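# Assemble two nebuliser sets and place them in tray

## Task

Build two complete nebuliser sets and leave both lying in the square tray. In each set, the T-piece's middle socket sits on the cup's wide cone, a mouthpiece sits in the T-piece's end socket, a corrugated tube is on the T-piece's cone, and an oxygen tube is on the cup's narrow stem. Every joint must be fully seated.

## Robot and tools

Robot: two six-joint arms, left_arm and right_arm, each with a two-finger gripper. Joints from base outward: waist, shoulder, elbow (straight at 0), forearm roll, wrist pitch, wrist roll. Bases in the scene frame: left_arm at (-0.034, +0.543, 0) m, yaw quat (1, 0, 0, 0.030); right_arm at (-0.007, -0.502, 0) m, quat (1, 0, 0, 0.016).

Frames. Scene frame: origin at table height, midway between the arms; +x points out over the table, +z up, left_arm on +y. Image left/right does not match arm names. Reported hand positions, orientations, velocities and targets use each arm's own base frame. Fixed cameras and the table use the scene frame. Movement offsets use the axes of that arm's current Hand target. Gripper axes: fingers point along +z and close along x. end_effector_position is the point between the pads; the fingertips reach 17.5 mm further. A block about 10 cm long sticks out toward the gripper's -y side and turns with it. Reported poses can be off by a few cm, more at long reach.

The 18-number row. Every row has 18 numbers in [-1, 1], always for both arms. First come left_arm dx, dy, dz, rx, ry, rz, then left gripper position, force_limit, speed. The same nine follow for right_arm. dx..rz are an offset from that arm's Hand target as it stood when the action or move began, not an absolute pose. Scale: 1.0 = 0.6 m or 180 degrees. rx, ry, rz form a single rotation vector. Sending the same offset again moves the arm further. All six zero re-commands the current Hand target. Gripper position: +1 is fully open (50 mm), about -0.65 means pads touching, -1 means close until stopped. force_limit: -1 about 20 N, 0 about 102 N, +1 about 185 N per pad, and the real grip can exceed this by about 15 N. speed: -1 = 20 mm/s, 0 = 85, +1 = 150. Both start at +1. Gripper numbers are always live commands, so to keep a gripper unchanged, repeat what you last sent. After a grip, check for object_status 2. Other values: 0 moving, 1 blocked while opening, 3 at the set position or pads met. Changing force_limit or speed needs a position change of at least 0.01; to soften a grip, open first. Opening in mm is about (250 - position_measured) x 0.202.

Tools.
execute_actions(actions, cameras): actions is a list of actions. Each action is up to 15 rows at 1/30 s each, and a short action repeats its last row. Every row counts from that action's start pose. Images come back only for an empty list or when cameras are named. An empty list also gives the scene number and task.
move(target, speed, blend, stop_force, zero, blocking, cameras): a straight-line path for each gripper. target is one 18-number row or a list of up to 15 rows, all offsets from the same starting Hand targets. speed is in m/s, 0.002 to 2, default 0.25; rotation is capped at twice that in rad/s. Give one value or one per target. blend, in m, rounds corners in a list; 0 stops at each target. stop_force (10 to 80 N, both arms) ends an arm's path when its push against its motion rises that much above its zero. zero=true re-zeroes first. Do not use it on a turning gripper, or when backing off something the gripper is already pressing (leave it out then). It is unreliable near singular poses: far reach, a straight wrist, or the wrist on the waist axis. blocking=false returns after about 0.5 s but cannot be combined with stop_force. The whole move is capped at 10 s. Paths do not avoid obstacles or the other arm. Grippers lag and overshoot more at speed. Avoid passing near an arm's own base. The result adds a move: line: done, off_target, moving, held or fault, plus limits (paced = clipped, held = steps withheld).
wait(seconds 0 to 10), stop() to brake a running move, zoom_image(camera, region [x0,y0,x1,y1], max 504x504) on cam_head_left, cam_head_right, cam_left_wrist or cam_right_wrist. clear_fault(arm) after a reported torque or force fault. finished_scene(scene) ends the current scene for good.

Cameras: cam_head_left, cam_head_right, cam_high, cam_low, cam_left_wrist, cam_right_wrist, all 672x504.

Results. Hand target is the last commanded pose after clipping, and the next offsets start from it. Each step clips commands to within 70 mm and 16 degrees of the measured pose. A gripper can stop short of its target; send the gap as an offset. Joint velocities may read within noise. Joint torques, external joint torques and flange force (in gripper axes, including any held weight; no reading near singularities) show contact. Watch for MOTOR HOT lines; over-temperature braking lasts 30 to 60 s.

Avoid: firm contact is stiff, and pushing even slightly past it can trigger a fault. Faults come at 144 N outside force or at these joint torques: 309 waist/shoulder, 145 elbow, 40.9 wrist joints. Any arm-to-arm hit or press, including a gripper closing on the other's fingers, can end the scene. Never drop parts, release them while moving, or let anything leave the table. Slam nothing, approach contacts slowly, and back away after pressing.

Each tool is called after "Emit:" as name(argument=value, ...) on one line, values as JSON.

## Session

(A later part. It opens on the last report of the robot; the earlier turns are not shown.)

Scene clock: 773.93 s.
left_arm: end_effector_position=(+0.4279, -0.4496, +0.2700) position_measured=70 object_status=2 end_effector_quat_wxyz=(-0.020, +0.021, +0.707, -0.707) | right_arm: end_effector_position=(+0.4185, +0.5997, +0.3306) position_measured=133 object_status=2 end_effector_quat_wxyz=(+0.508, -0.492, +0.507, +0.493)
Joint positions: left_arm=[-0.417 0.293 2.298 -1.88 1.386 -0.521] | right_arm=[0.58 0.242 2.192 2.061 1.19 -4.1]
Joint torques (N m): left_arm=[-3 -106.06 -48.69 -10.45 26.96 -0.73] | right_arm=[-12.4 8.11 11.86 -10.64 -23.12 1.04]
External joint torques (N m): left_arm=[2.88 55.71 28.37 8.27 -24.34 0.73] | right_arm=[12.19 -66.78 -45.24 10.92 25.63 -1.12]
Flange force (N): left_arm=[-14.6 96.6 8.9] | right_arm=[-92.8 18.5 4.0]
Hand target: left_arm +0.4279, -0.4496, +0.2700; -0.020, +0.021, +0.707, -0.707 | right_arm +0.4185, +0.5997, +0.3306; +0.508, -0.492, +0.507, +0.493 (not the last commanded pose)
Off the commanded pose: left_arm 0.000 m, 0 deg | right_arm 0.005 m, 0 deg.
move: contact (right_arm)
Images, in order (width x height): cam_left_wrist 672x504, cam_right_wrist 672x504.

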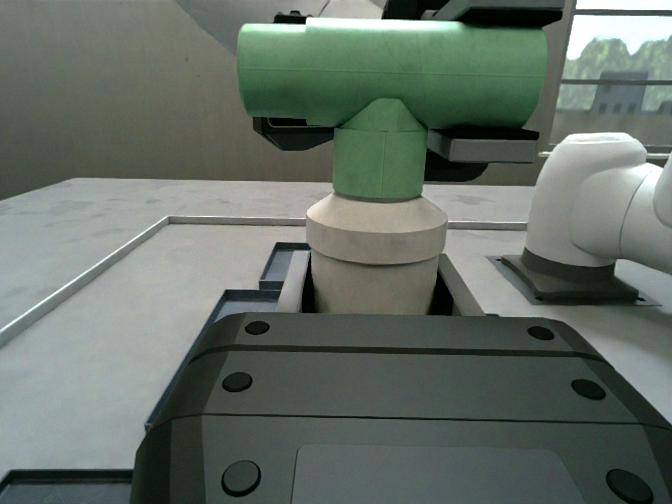

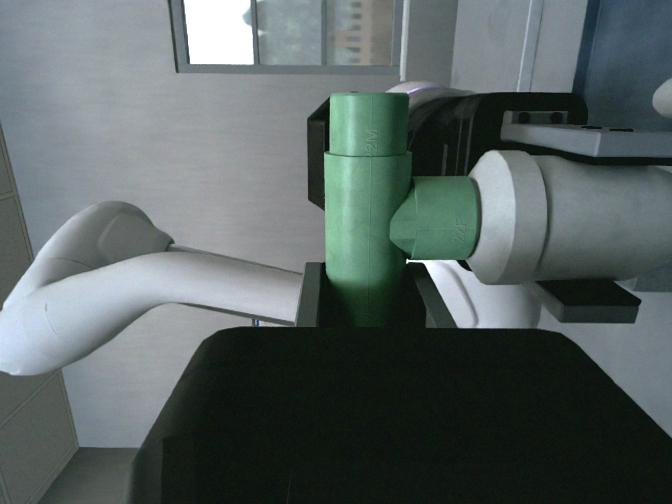

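Emit:
move(target=[0, 0, 0, 0, 0, 0, -1, 0.5, -0.6, 0.009, 0, 0, 0, 0, 0, -1, 0.5, -0.6], speed=0.005, stop_force=20, cameras=["cam_left_wrist", "cam_right_wrist"])

Emit:
zoom_image(camera="cam_right_wrist", region=[430, 160, 570, 300])

Scene clock: 782.50 s.
left_arm: end_effector_position=(+0.4279, -0.4496, +0.2700) position_measured=70 object_status=2 end_effector_quat_wxyz=(-0.020, +0.021, +0.707, -0.707) | right_arm: end_effector_position=(+0.4185, +0.5997, +0.3289) position_measured=133 object_status=2 end_effector_quat_wxyz=(+0.508, -0.492, +0.507, +0.493)
Joint positions: left_arm=[-0.417 0.293 2.298 -1.88 1.386 -0.521] | right_arm=[0.58 0.244 2.193 2.062 1.192 -4.104]
Joint torques (N m): left_arm=[-6.2 -120.53 -55.93 -12.47 34 -0.87] | right_arm=[-15.15 26.58 22.63 -13.1 -30.31 1.22]
External joint torques (N m): left_arm=[6.25 69.88 35.66 10.3 -31.38 0.87] | right_arm=[15.05 -85.72 -55.92 13.38 32.83 -1.3]
Flange force (N): left_arm=[-20.0 120.6 6.9] | right_arm=[-118.7 25.2 1.4]
Hand target: left_arm +0.4279, -0.4496, +0.2700; -0.020, +0.021, +0.707, -0.707 | right_arm +0.4185, +0.5997, +0.3289; +0.508, -0.492, +0.507, +0.493 (not the last commanded pose)
Off the commanded pose: left_arm 0.000 m, 0 deg | right_arm 0.004 m, 0 deg.
move: contact (right_arm)
Images, in order (width x height): cam_left_wrist 672x504, cam_right_wrist 672x504.

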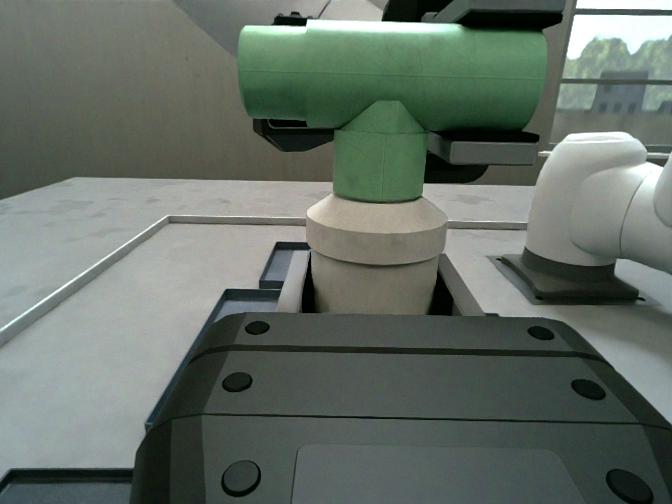

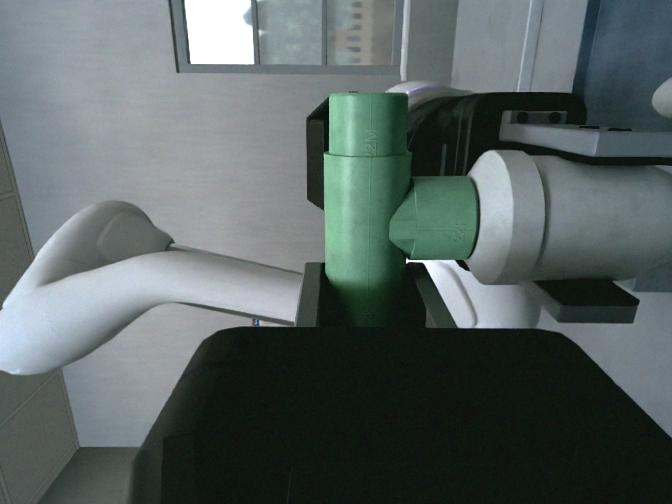

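Scaled by 3.600 from the camera's 672x504 image, which has a finer 960x720 frame.

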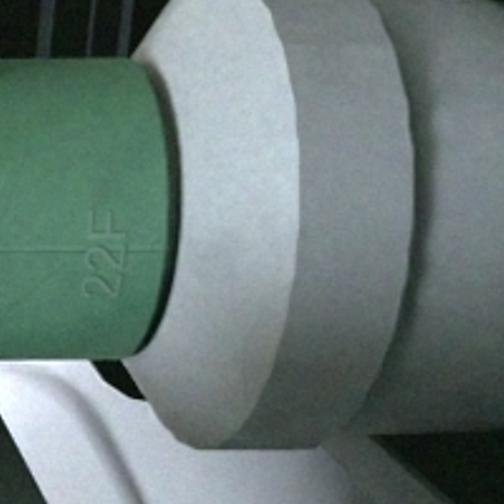

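Emit:
move(target=[[0, 0, 0, 0, 0, 0, -1, 0.5, -0.6, -0.0025, 0, 0, 0, 0, 0, -1, 0.5, -0.6], [0, 0, 0, 0, 0, 0, -1, 0.5, -0.6, -0.0025, 0, 0, 0, 0, 0, 0.45, 0.5, -0.6], [0, 0, 0, 0, 0, 0, -1, 0.5, -0.6, -0.0025, 0, -0.1333, 0, 0, 0, 0.45, 0.5, -0.6], [0, 0, 0, 0, 0, 0, -1, 0.5, -0.6, 0.0482, 0.1535, -0.2679, 0.3849, 0.3849, 0.3849, 0.45, 0.5, -0.6], [0, 0, 0, 0, 0, 0, -1, 0.5, -0.6, 0.2148, 0.2035, 0.0153, 0.3849, 0.3849, 0.3849, 1, 0.5, -0.3]], speed=[0.02, 0.02, 0.12, 0.4, 0.3], blend=[0, 0, 0.02, 0.05, 0], cameras=["all"])

Scene clock: 829.93 s.
left_arm: end_effector_position=(+0.4279, -0.4496, +0.2700) position_measured=70 object_status=2 end_effector_quat_wxyz=(-0.020, +0.021, +0.707, -0.707) | right_arm: end_effector_position=(+0.2967, +0.6130, +0.2001) position_measured=3 object_status=3 end_effector_quat_wxyz=(+0.000, +0.015, +1.000, +0.001)
Joint positions: left_arm=[-0.417 0.293 2.298 -1.88 1.386 -0.521] | right_arm=[1.069 0.298 1.746 0.001 1.096 -0.472]
Joint torques (N m): left_arm=[1.62 -53.16 -20.57 -1.72 2.26 -0.17] | right_arm=[-2.13 -69.27 -37.89 3.61 0.2 0.01]
External joint torques (N m): left_arm=[-1.99 2.52 0.08 -0.48 0.38 0.17] | right_arm=[2.12 -1.36 -1.3 0.27 -0.15 -0.01]
Flange force (N): left_arm=[-0.7 5.5 5.2] | right_arm=[2.6 1.9 -2.0]
Hand target: left_arm +0.4279, -0.4496, +0.2700; -0.020, +0.021, +0.707, -0.707 | right_arm +0.2967, +0.6130, +0.2001; +0.000, +0.015, +1.000, +0.001
Off the commanded pose: left_arm 0.000 m, 0 deg | right_arm 0.000 m, 0 deg.
move: done; limits=paced

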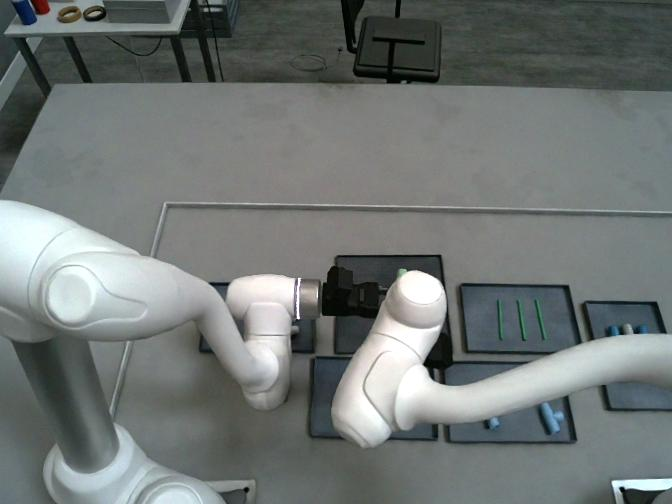

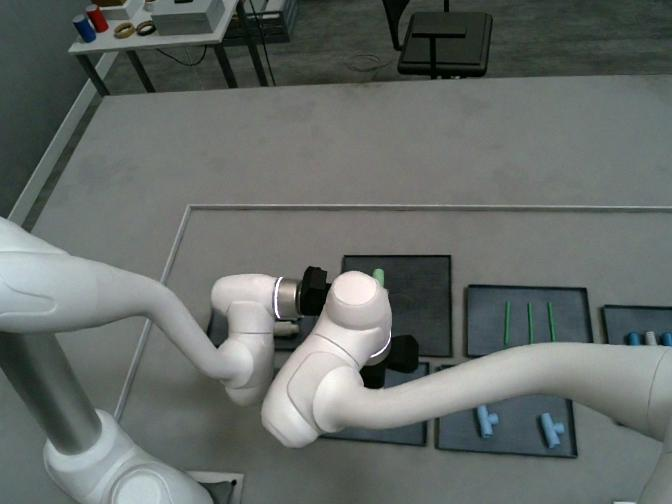

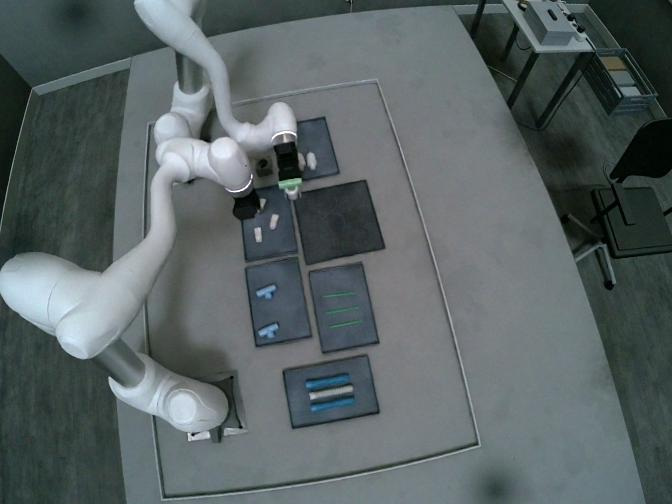

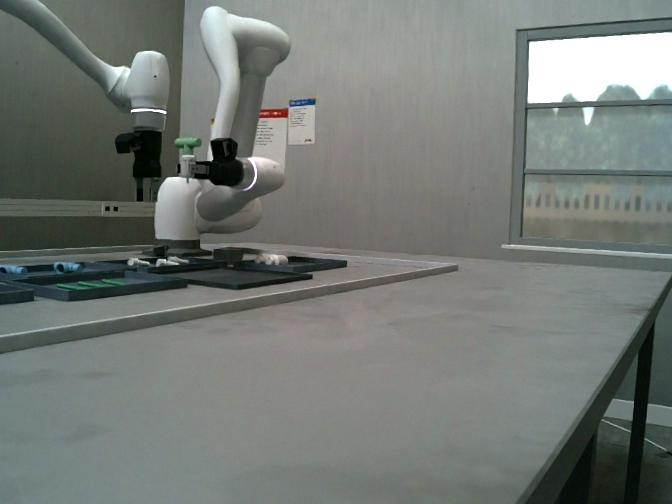

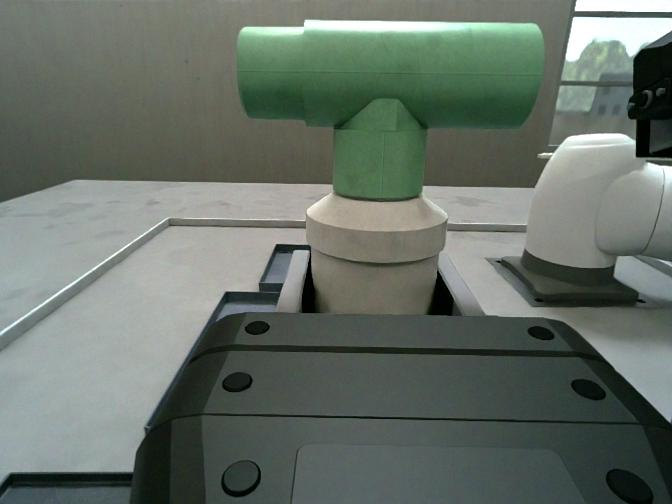

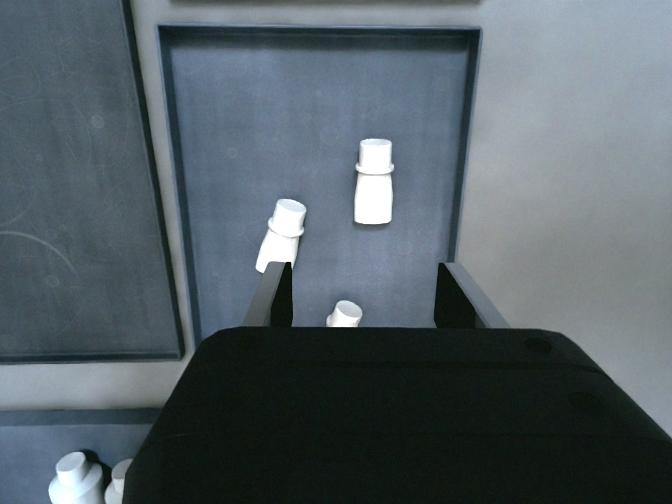

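Emit:
zoom_image(camera="cam_right_wrist", region=[230, 100, 460, 340])

Emit:
zoom_image(camera="cam_low", region=[100, 230, 220, 290])

Scaled by 2.100 from the camera's 672x504 image, which has a finer 960x720 frame.

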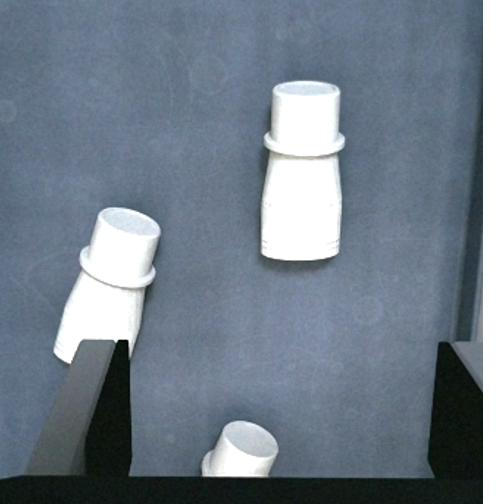

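Scaled by 4.200 from the camera's 672x504 image, which has a finer 960x720 frame.

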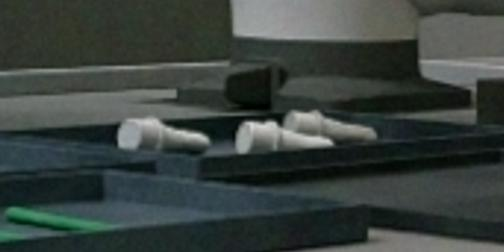

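Emit:
move(target=[0, 0, 0, 0, 0, 0, -1, 0.5, -0.6, 0.0293, -0.0112, 0.2335, 0.0528, 0, 0, 1, 0.5, -0.3], speed=0.3, cameras=["cam_right_wrist"])

Emit:
zoom_image(camera="cam_right_wrist", region=[240, 140, 500, 340])

Scene clock: 868.90 s.
left_arm: end_effector_position=(+0.4279, -0.4496, +0.2700) position_measured=70 object_status=2 end_effector_quat_wxyz=(-0.020, +0.021, +0.707, -0.707) | right_arm: end_effector_position=(+0.2789, +0.6070, +0.0600) position_measured=3 object_status=3 end_effector_quat_wxyz=(-0.001, +0.015, +0.997, -0.082)
Joint positions: left_arm=[-0.417 0.293 2.298 -1.88 1.386 -0.521] | right_arm=[1.118 0.472 1.794 -0.078 1.027 -0.377]
Joint torques (N m): left_arm=[1.69 -53.03 -20.58 -1.7 2.31 -0.15] | right_arm=[-2.22 -80.51 -31.67 2.97 0.68 0]
External joint torques (N m): left_arm=[-1.53 2.66 0.24 -0.48 0.3 0.15] | right_arm=[2.37 -1.24 -1.31 0.2 -0.15 0]
Flange force (N): left_arm=[-0.9 5.7 4.3] | right_arm=[2.7 2.0 -2.2]
Hand target: left_arm +0.4279, -0.4496, +0.2700; -0.020, +0.021, +0.707, -0.707 | right_arm +0.2789, +0.6071, +0.0600; -0.001, +0.015, +0.997, -0.082
Off the commanded pose: left_arm 0.000 m, 0 deg | right_arm 0.000 m, 0 deg.
move: done
Images, in order (width x height): cam_right_wrist 672x504.

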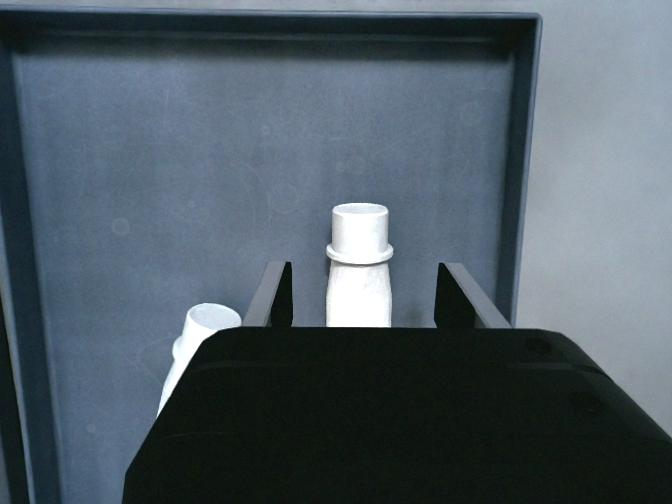

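Scaled by 1.938 from the camera's 672x504 image, which has a finer 960x720 frame.

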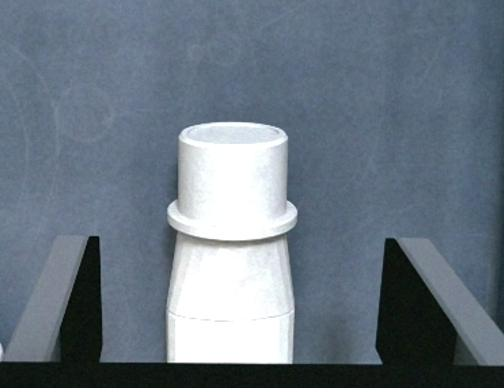

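Emit:
move(target=[[0, 0, 0, 0, 0, 0, -1, 0.5, -0.6, 0, 0.0143, 0.0558, 0, 0, 0, 1, 0.5, -0.3], [0, 0, 0, 0, 0, 0, -1, 0.5, -0.6, 0, 0.0143, 0.0558, 0, 0, 0, -1, 1, -0.6], [0, 0, 0, 0, 0, 0, -1, 0.5, -0.6, 0, -0.0132, -0.1085, 0, 0, 0, -1, 1, -0.6], [0, 0, 0, 0, 0, 0, -1, 0.5, -0.6, -0.1263, -0.2157, -0.4202, -0.4234, -0.4234, -0.3585, -1, 1, -0.6], [0, 0, 0, 0, 0, 0, -1, 0.5, -0.6, -0.1264, -0.084, -0.4414, -0.4234, -0.4234, -0.3585, -1, 1, -0.6]], speed=[0.06, 0.06, 0.2, 0.4, 0.15], blend=[0, 0, 0.03, 0.03, 0], cameras=["all"])

Emit:
zoom_image(camera="cam_right_wrist", region=[250, 0, 480, 340])

Emit:
zoom_image(camera="cam_left_wrist", region=[220, 0, 672, 220])

Emit:
zoom_image(camera="cam_low", region=[150, 115, 220, 185])

Scene clock: 914.20 s.
left_arm: end_effector_position=(+0.4279, -0.4496, +0.2700) position_measured=70 object_status=2 end_effector_quat_wxyz=(-0.020, +0.021, +0.707, -0.707) | right_arm: end_effector_position=(+0.3545, +0.5982, +0.3295) position_measured=130 object_status=2 end_effector_quat_wxyz=(+0.508, -0.492, +0.507, +0.493)
Joint positions: left_arm=[-0.417 0.293 2.298 -1.88 1.386 -0.521] | right_arm=[0.653 0.177 2.283 -1.006 -1.163 -1.009]
Joint torques (N m): left_arm=[1.75 -52.76 -20.58 -1.7 2.31 -0.13] | right_arm=[-2.14 -44.42 -25.93 2.75 -2.48 -0.03]
External joint torques (N m): left_arm=[-1.9 2.22 0.13 -0.49 0.32 0.13] | right_arm=[2.06 -1.26 -0.94 0.2 -0.12 -0.05]
Flange force (N): left_arm=[-0.3 4.9 4.9] | right_arm=[-2.3 3.1 3.6]
Hand target: left_arm +0.4279, -0.4496, +0.2700; -0.020, +0.021, +0.707, -0.707 | right_arm +0.3545, +0.5982, +0.3295; +0.508, -0.492, +0.507, +0.493
Off the commanded pose: left_arm 0.000 m, 0 deg | right_arm 0.000 m, 0 deg.
move: done

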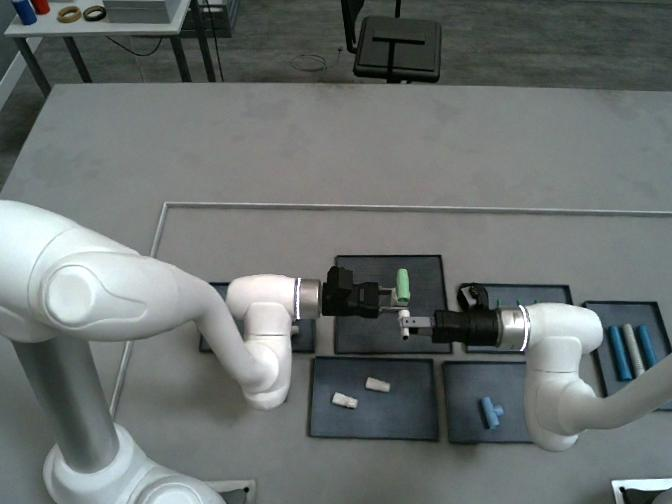

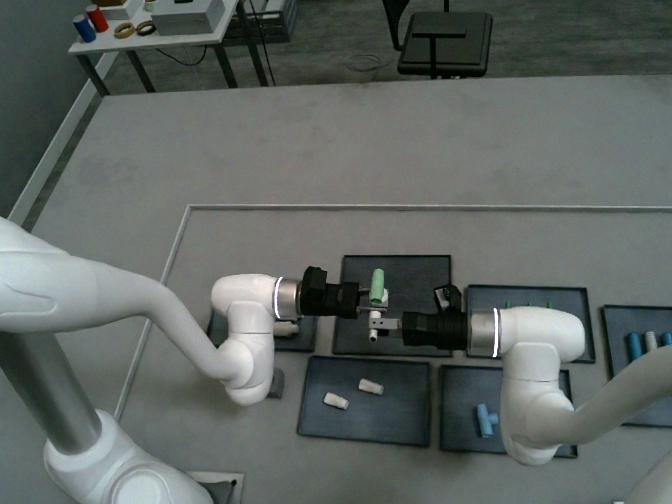

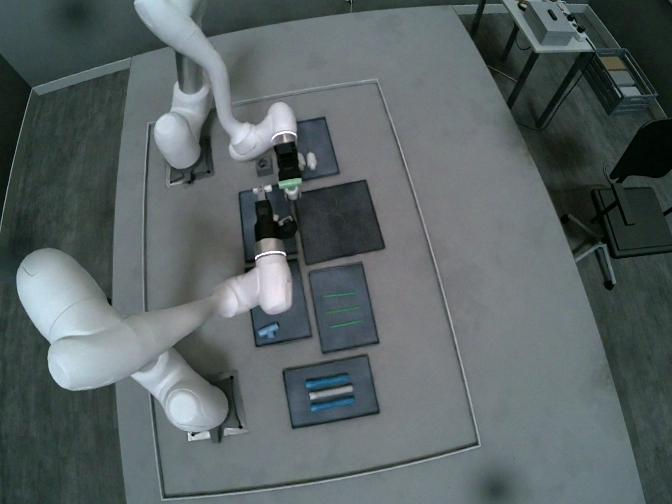

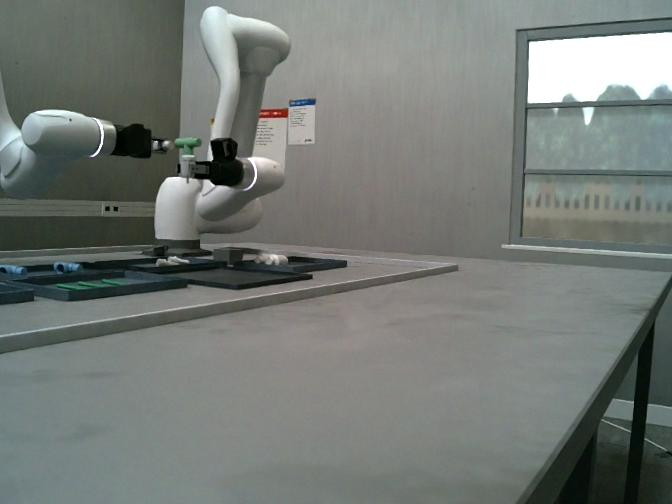

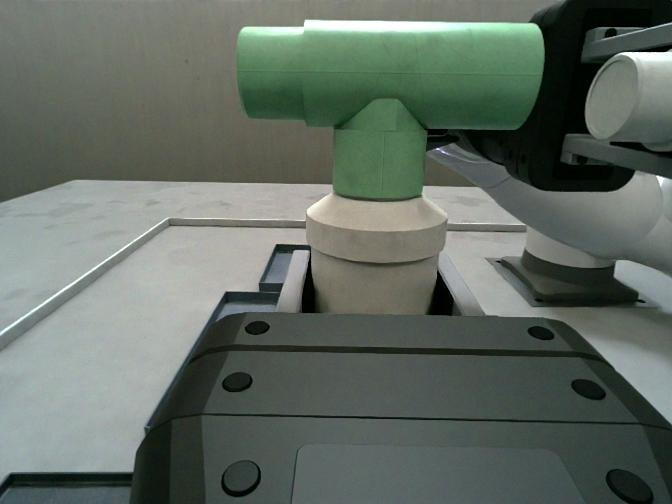

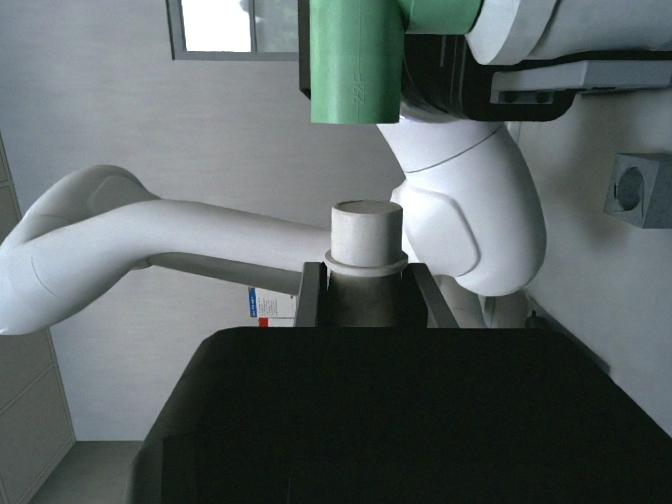

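Scaled by 1.482 from the camera's 672x504 image, which has a finer 960x720 frame.

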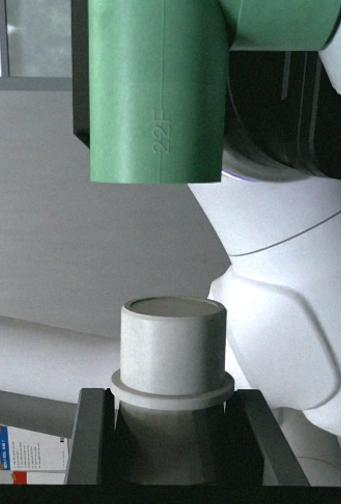

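Scaled by 1.115 from the camera's 672x504 image, which has a finer 960x720 frame.

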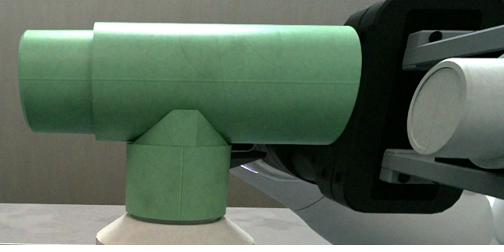

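Scaled by 7.200 from the camera's 672x504 image, which has a finer 960x720 frame.

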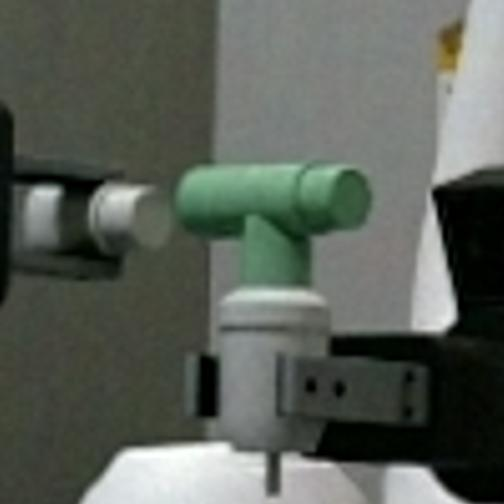

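Emit:
zoom_image(camera="cam_head_left", region=[370, 260, 450, 350])

Emit:
zoom_image(camera="cam_head_right", region=[340, 260, 420, 350])

Emit:
zoom_image(camera="cam_low", region=[150, 130, 210, 165])

Scaled by 5.600 from the camera's 672x504 image, which has a finer 960x720 frame.

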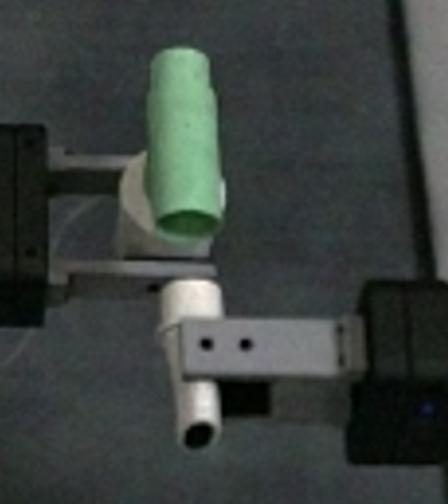

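Scaled by 5.600 from the camera's 672x504 image, which has a finer 960x720 frame.

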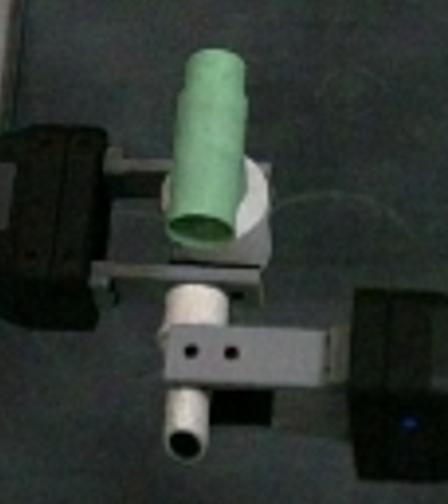

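Scaled by 8.400 from the camera's 672x504 image, which has a finer 960x720 frame.

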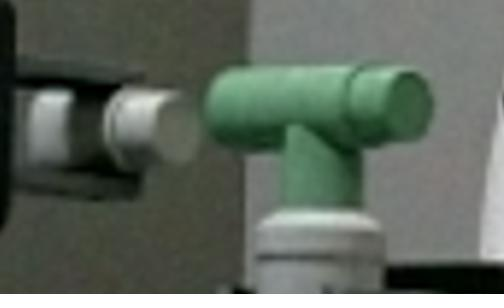

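Emit:
move(target=[0, 0, 0, 0, 0, 0, -0.97, 1, -0.6, -0.006, -0.025, -0.0007, 0, 0, 0, -1, 1, -0.6], speed=0.06, cameras=["cam_right_wrist", "cam_head_left", "cam_head_right", "cam_left_wrist"])

Emit:
zoom_image(camera="cam_right_wrist", region=[270, 80, 470, 340])

Emit:
zoom_image(camera="cam_head_left", region=[370, 260, 450, 350])

Emit:
zoom_image(camera="cam_head_right", region=[340, 260, 420, 350])

Scene clock: 951.83 s.
left_arm: end_effector_position=(+0.4279, -0.4496, +0.2700) position_measured=71 object_status=2 end_effector_quat_wxyz=(-0.020, +0.021, +0.707, -0.707) | right_arm: end_effector_position=(+0.3695, +0.5973, +0.3331) position_measured=130 object_status=2 end_effector_quat_wxyz=(+0.508, -0.492, +0.507, +0.493)
Joint positions: left_arm=[-0.417 0.293 2.298 -1.88 1.386 -0.521] | right_arm=[0.632 0.185 2.261 -1.029 -1.167 -0.99]
Joint torques (N m): left_arm=[1.77 -53.06 -20.54 -1.73 2.28 -0.14] | right_arm=[-2.32 -45.45 -26.48 2.76 -2.46 -0.04]
External joint torques (N m): left_arm=[-1.87 2.51 0.14 -0.46 0.35 0.14] | right_arm=[2.35 -1.71 -0.8 0.21 -0.12 -0.04]
Flange force (N): left_arm=[-0.7 5.4 4.9] | right_arm=[-2.9 4.0 3.5]
Hand target: left_arm +0.4279, -0.4496, +0.2700; -0.020, +0.021, +0.707, -0.707 | right_arm +0.3695, +0.5973, +0.3331; +0.508, -0.492, +0.507, +0.493
Off the commanded pose: left_arm 0.000 m, 0 deg | right_arm 0.000 m, 0 deg.
move: done
Images, in order (width x height): cam_head_left 672x504, cam_head_right 672x504, cam_left_wrist 672x504, cam_right_wrist 672x504.

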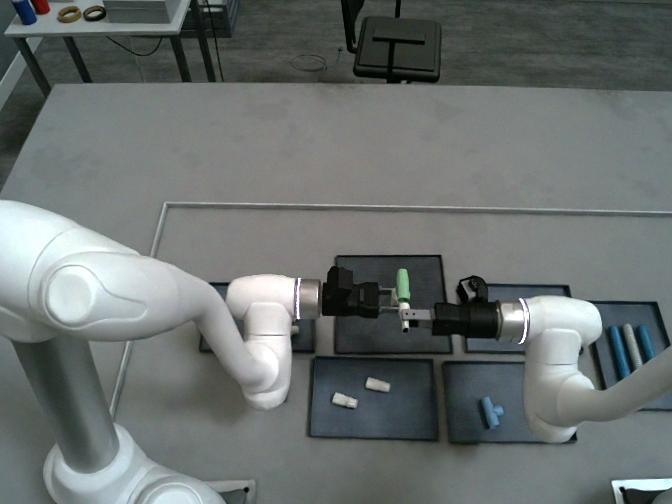

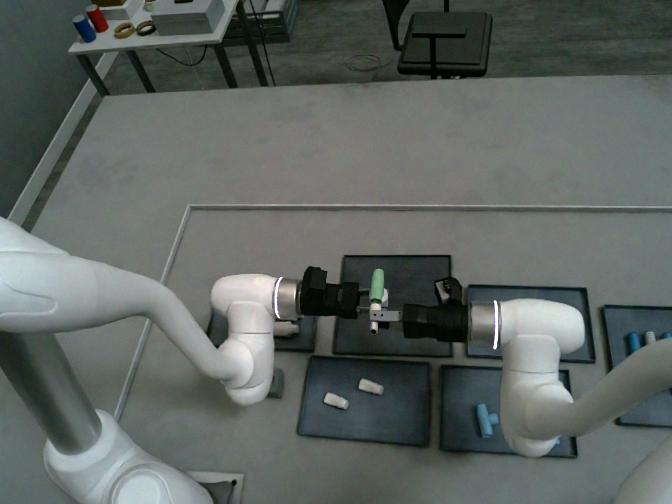

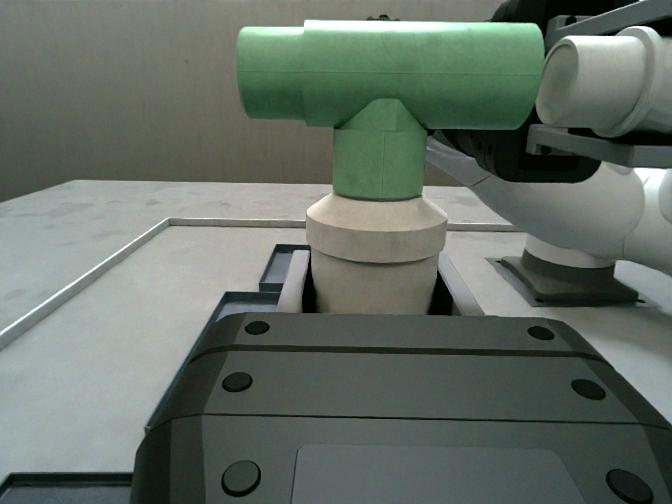

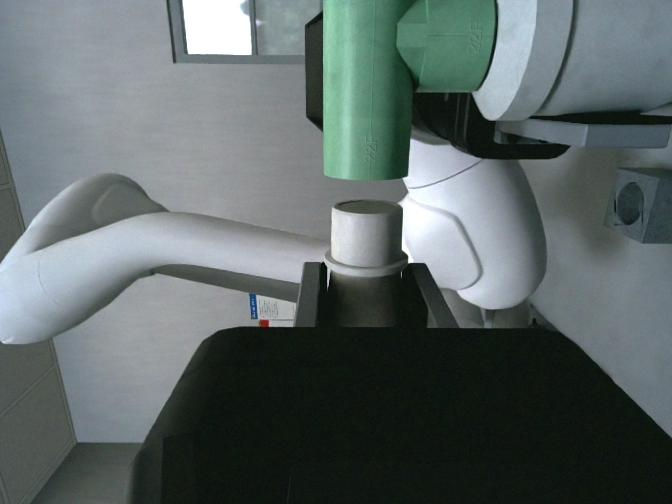

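Scaled by 1.938 from the camera's 672x504 image, which has a finer 960x720 frame.

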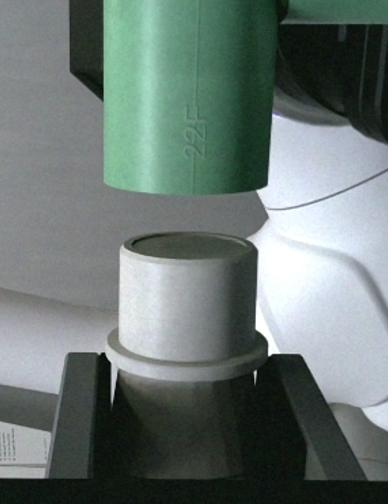

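Scaled by 5.600 from the camera's 672x504 image, which has a finer 960x720 frame.

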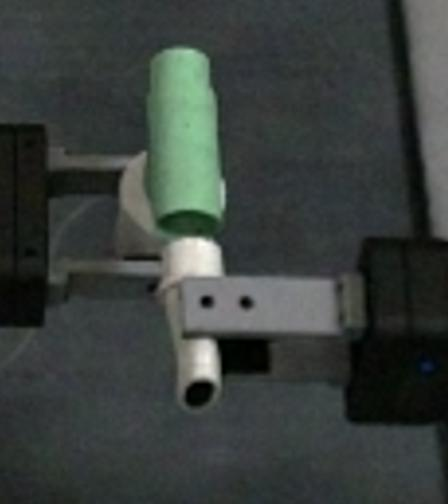

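Scaled by 5.600 from the camera's 672x504 image, which has a finer 960x720 frame.

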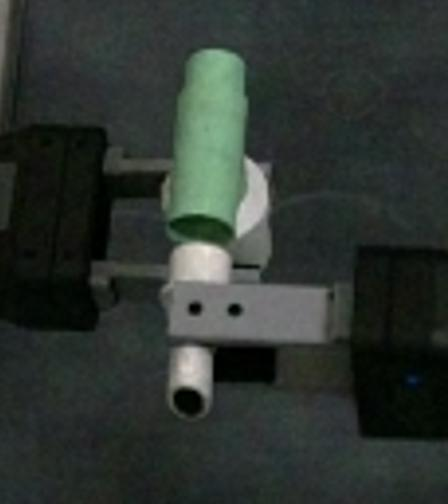

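Emit:
move(target=[[0, 0, 0, 0, 0, 0, -0.97, 1, -0.6, -0.0009, -0.01, 0, 0, 0, 0, -1, 1, -0.6], [0, 0, 0, 0, 0, 0, -0.97, 1, -0.6, -0.0009, -0.05, 0, 0, 0, 0, -1, 1, -0.6]], speed=[0.04, 0.012], stop_force=15, cameras=["cam_right_wrist", "cam_left_wrist", "cam_head_left"])

Emit:
zoom_image(camera="cam_right_wrist", region=[270, 80, 470, 340])

Emit:
zoom_image(camera="cam_left_wrist", region=[220, 0, 672, 220])

Scene clock: 963.47 s.
left_arm: end_effector_position=(+0.4279, -0.4495, +0.2699) position_measured=71 object_status=2 end_effector_quat_wxyz=(-0.020, +0.021, +0.707, -0.707) | right_arm: end_effector_position=(+0.3920, +0.5966, +0.3336) position_measured=130 object_status=2 end_effector_quat_wxyz=(+0.508, -0.492, +0.507, +0.493)
Joint positions: left_arm=[-0.417 0.293 2.298 -1.88 1.386 -0.521] | right_arm=[0.604 0.207 2.231 -1.058 -1.179 -0.971]
Joint torques (N m): left_arm=[-3.45 -59.78 -16 1.4 6.79 0.58] | right_arm=[-14.01 -40.89 -27.27 5.41 2.22 -0.04]
External joint torques (N m): left_arm=[3.5 9.24 -4.52 -3.59 -4.17 -0.58] | right_arm=[13.72 -8.44 -0.21 -2.44 -4.75 -0.03]
Flange force (N): left_arm=[-17.5 12.3 8.8] | right_arm=[-10.0 19.5 7.2]
Hand target: left_arm +0.4279, -0.4496, +0.2700; -0.020, +0.021, +0.707, -0.707 | right_arm +0.3920, +0.5966, +0.3336; +0.508, -0.492, +0.507, +0.493 (not the last commanded pose)
Off the commanded pose: left_arm 0.000 m, 0 deg | right_arm 0.008 m, 0 deg.
move: contact (right_arm); path passed 1 of 2 targets
Images, in order (width x height): cam_head_left 672x504, cam_left_wrist 672x504, cam_right_wrist 672x504.

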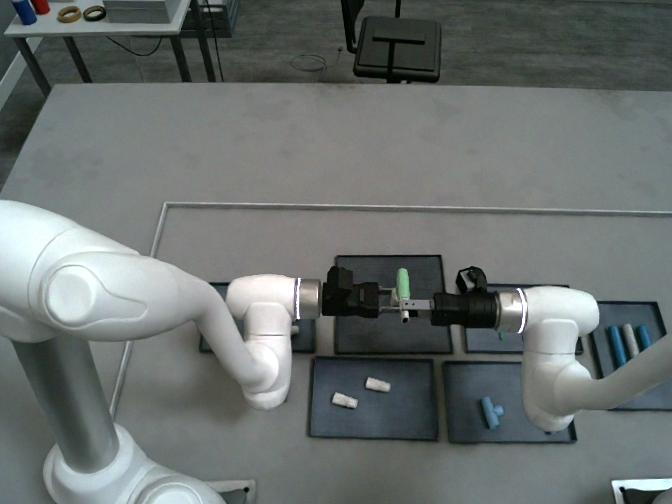

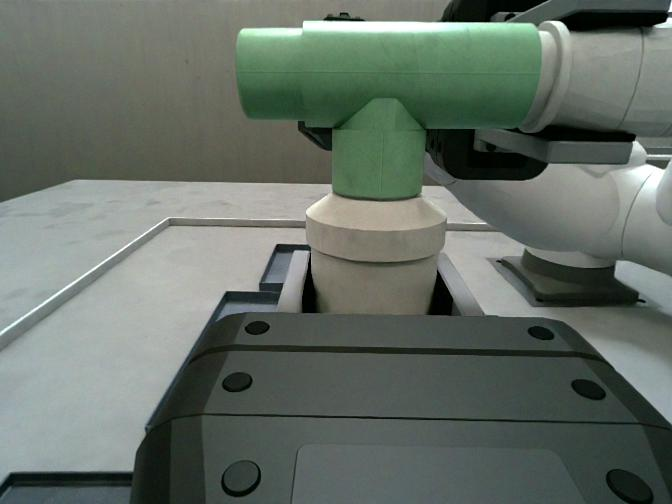

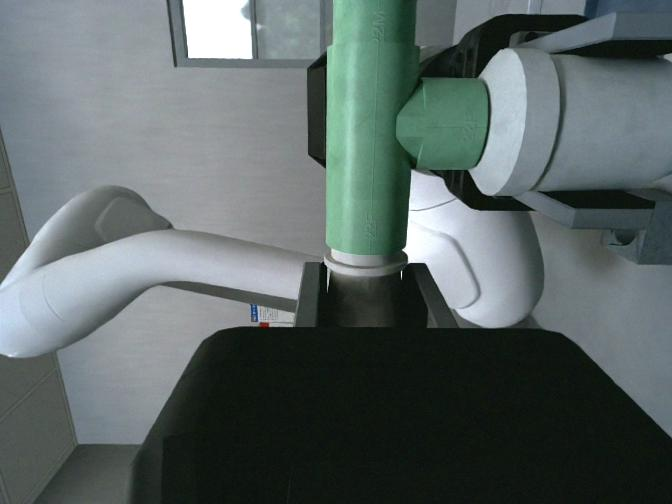

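Scaled by 1.938 from the camera's 672x504 image, which has a finer 960x720 frame.

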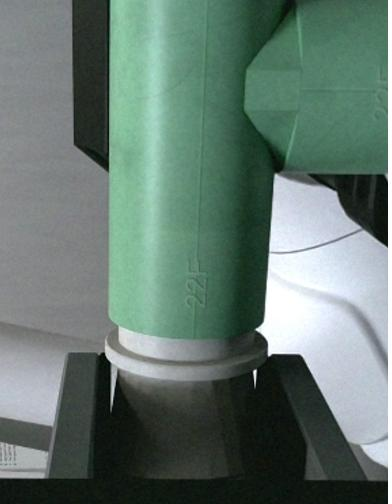

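Scaled by 1.115 from the camera's 672x504 image, which has a finer 960x720 frame.

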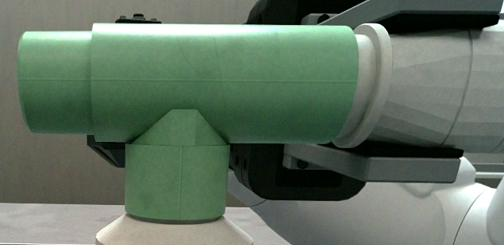

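Emit:
move(target=[0,0,0,0,0,0,-0.97,1,-0.6,0,-0.02,0,0,0,0,-1,1,-0.6], speed=0.01, stop_force=35, cameras=["cam_right_wrist"])

Emit:
zoom_image(camera="cam_right_wrist", region=[240, 160, 440, 310])

Scene clock: 992.73 s.
left_arm: end_effector_position=(+0.4279, -0.4496, +0.2700) position_measured=71 object_status=2 end_effector_quat_wxyz=(-0.020, +0.021, +0.707, -0.707) | right_arm: end_effector_position=(+0.3949, +0.5966, +0.3337) position_measured=130 object_status=2 end_effector_quat_wxyz=(+0.508, -0.492, +0.507, +0.493)
Joint positions: left_arm=[-0.417 0.293 2.298 -1.88 1.386 -0.521] | right_arm=[0.6 0.21 2.226 -1.063 -1.181 -0.969]
Joint torques (N m): left_arm=[-22.73 -74.05 -4.63 9.88 16.34 2.54] | right_arm=[-39.49 -25.98 -34.97 12.69 13.03 -0.23]
External joint torques (N m): left_arm=[22.61 23.59 -15.73 -12.06 -13.72 -2.54] | right_arm=[39.62 -23.99 7.45 -9.73 -15.58 0.15]
Flange force (N): left_arm=[-60.3 26.1 5.5] | right_arm=[-23.6 62.3 6.1]
Hand target: left_arm +0.4279, -0.4496, +0.2700; -0.020, +0.021, +0.707, -0.707 | right_arm +0.3949, +0.5966, +0.3337; +0.508, -0.492, +0.507, +0.493 (not the last commanded pose)
Off the commanded pose: left_arm 0.000 m, 0 deg | right_arm 0.009 m, 0 deg.
move: contact (right_arm)
Images, in order (width x height): cam_right_wrist 672x504.

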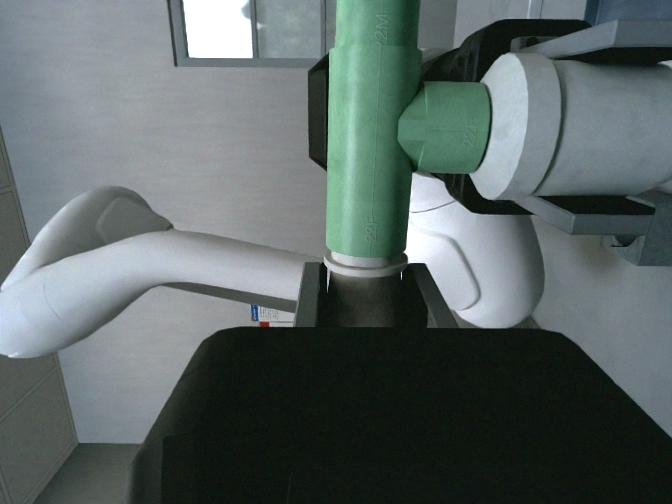

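Scaled by 2.520 from the camera's 672x504 image, which has a finer 960x720 frame.

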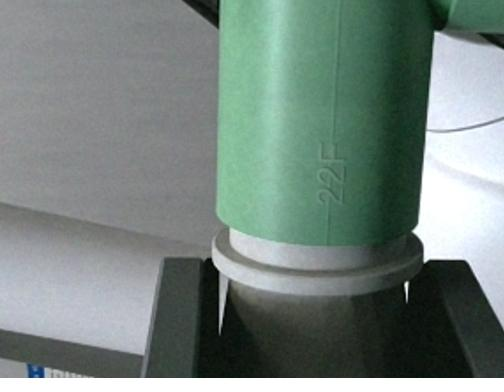

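Emit:
wait(seconds=0, cameras=["cam_left_wrist", "cam_low"])

Scene clock: 1002.37 s.
left_arm: end_effector_position=(+0.4279, -0.4496, +0.2700) position_measured=71 object_status=2 end_effector_quat_wxyz=(-0.020, +0.021, +0.707, -0.707) | right_arm: end_effector_position=(+0.3949, +0.5966, +0.3337) position_measured=130 object_status=2 end_effector_quat_wxyz=(+0.508, -0.492, +0.507, +0.493)
Joint positions: left_arm=[-0.417 0.293 2.298 -1.88 1.386 -0.521] | right_arm=[0.6 0.21 2.226 -1.062 -1.181 -0.969]
Joint torques (N m): left_arm=[-23.18 -73.85 -4.08 10.14 16.29 2.57] | right_arm=[-40.06 -26.16 -35.66 12.97 13.07 -0.24]
External joint torques (N m): left_arm=[23.01 23.42 -16.27 -12.33 -13.67 -2.57] | right_arm=[39.84 -23.46 8.22 -10.01 -15.59 0.17]
Flange force (N): left_arm=[-61.2 25.6 5.3] | right_arm=[-22.5 62.8 5.6]
Hand target: left_arm +0.4279, -0.4496, +0.2700; -0.020, +0.021, +0.707, -0.707 | right_arm +0.3949, +0.5966, +0.3337; +0.508, -0.492, +0.507, +0.493 (not the last commanded pose)
Tool commands: left_gripper/position=-0.97 left_gripper/force_limit=+1.0 left_gripper/speed=-0.6 right_gripper/position=-1.0 right_gripper/force_limit=+1.0 right_gripper/speed=-0.6
Off the commanded pose: left_arm 0.000 m, 0 deg | right_arm 0.009 m, 0 deg.
Images, in order (width x height): cam_low 672x504, cam_left_wrist 672x504.

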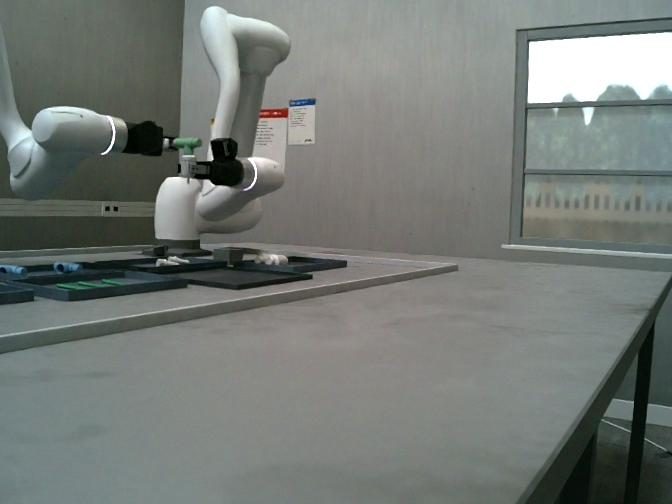

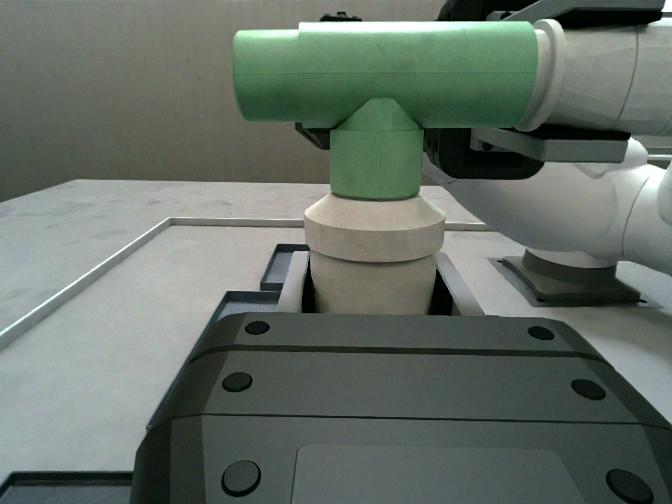

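Emit:
zoom_image(camera="cam_left_wrist", region=[480, 0, 630, 150])

Emit:
zoom_image(camera="cam_left_wrist", region=[290, 90, 460, 260])

Scaled by 3.360 from the camera's 672x504 image, which has a finer 960x720 frame.

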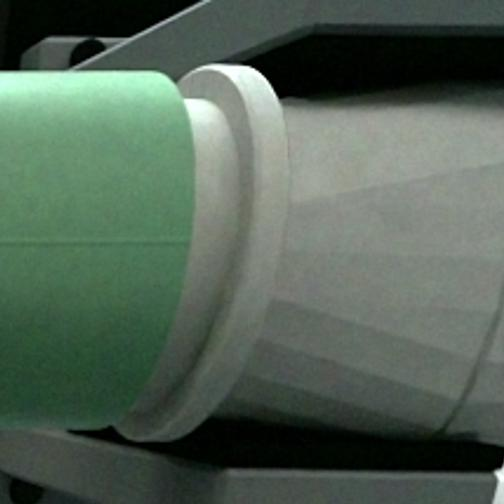

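Scaled by 2.965 from the camera's 672x504 image, which has a finer 960x720 frame.

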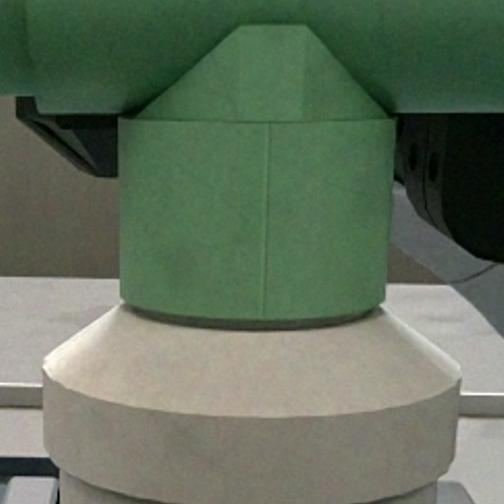

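Emit:
zoom_image(camera="cam_right_wrist", region=[310, 220, 430, 310])

This scene's latest camera images include none from cam_right_wrist. They are from: cam_low, cam_left_wrist. cam_right_wrist's image comes with the result of a call that names it in "cameras".


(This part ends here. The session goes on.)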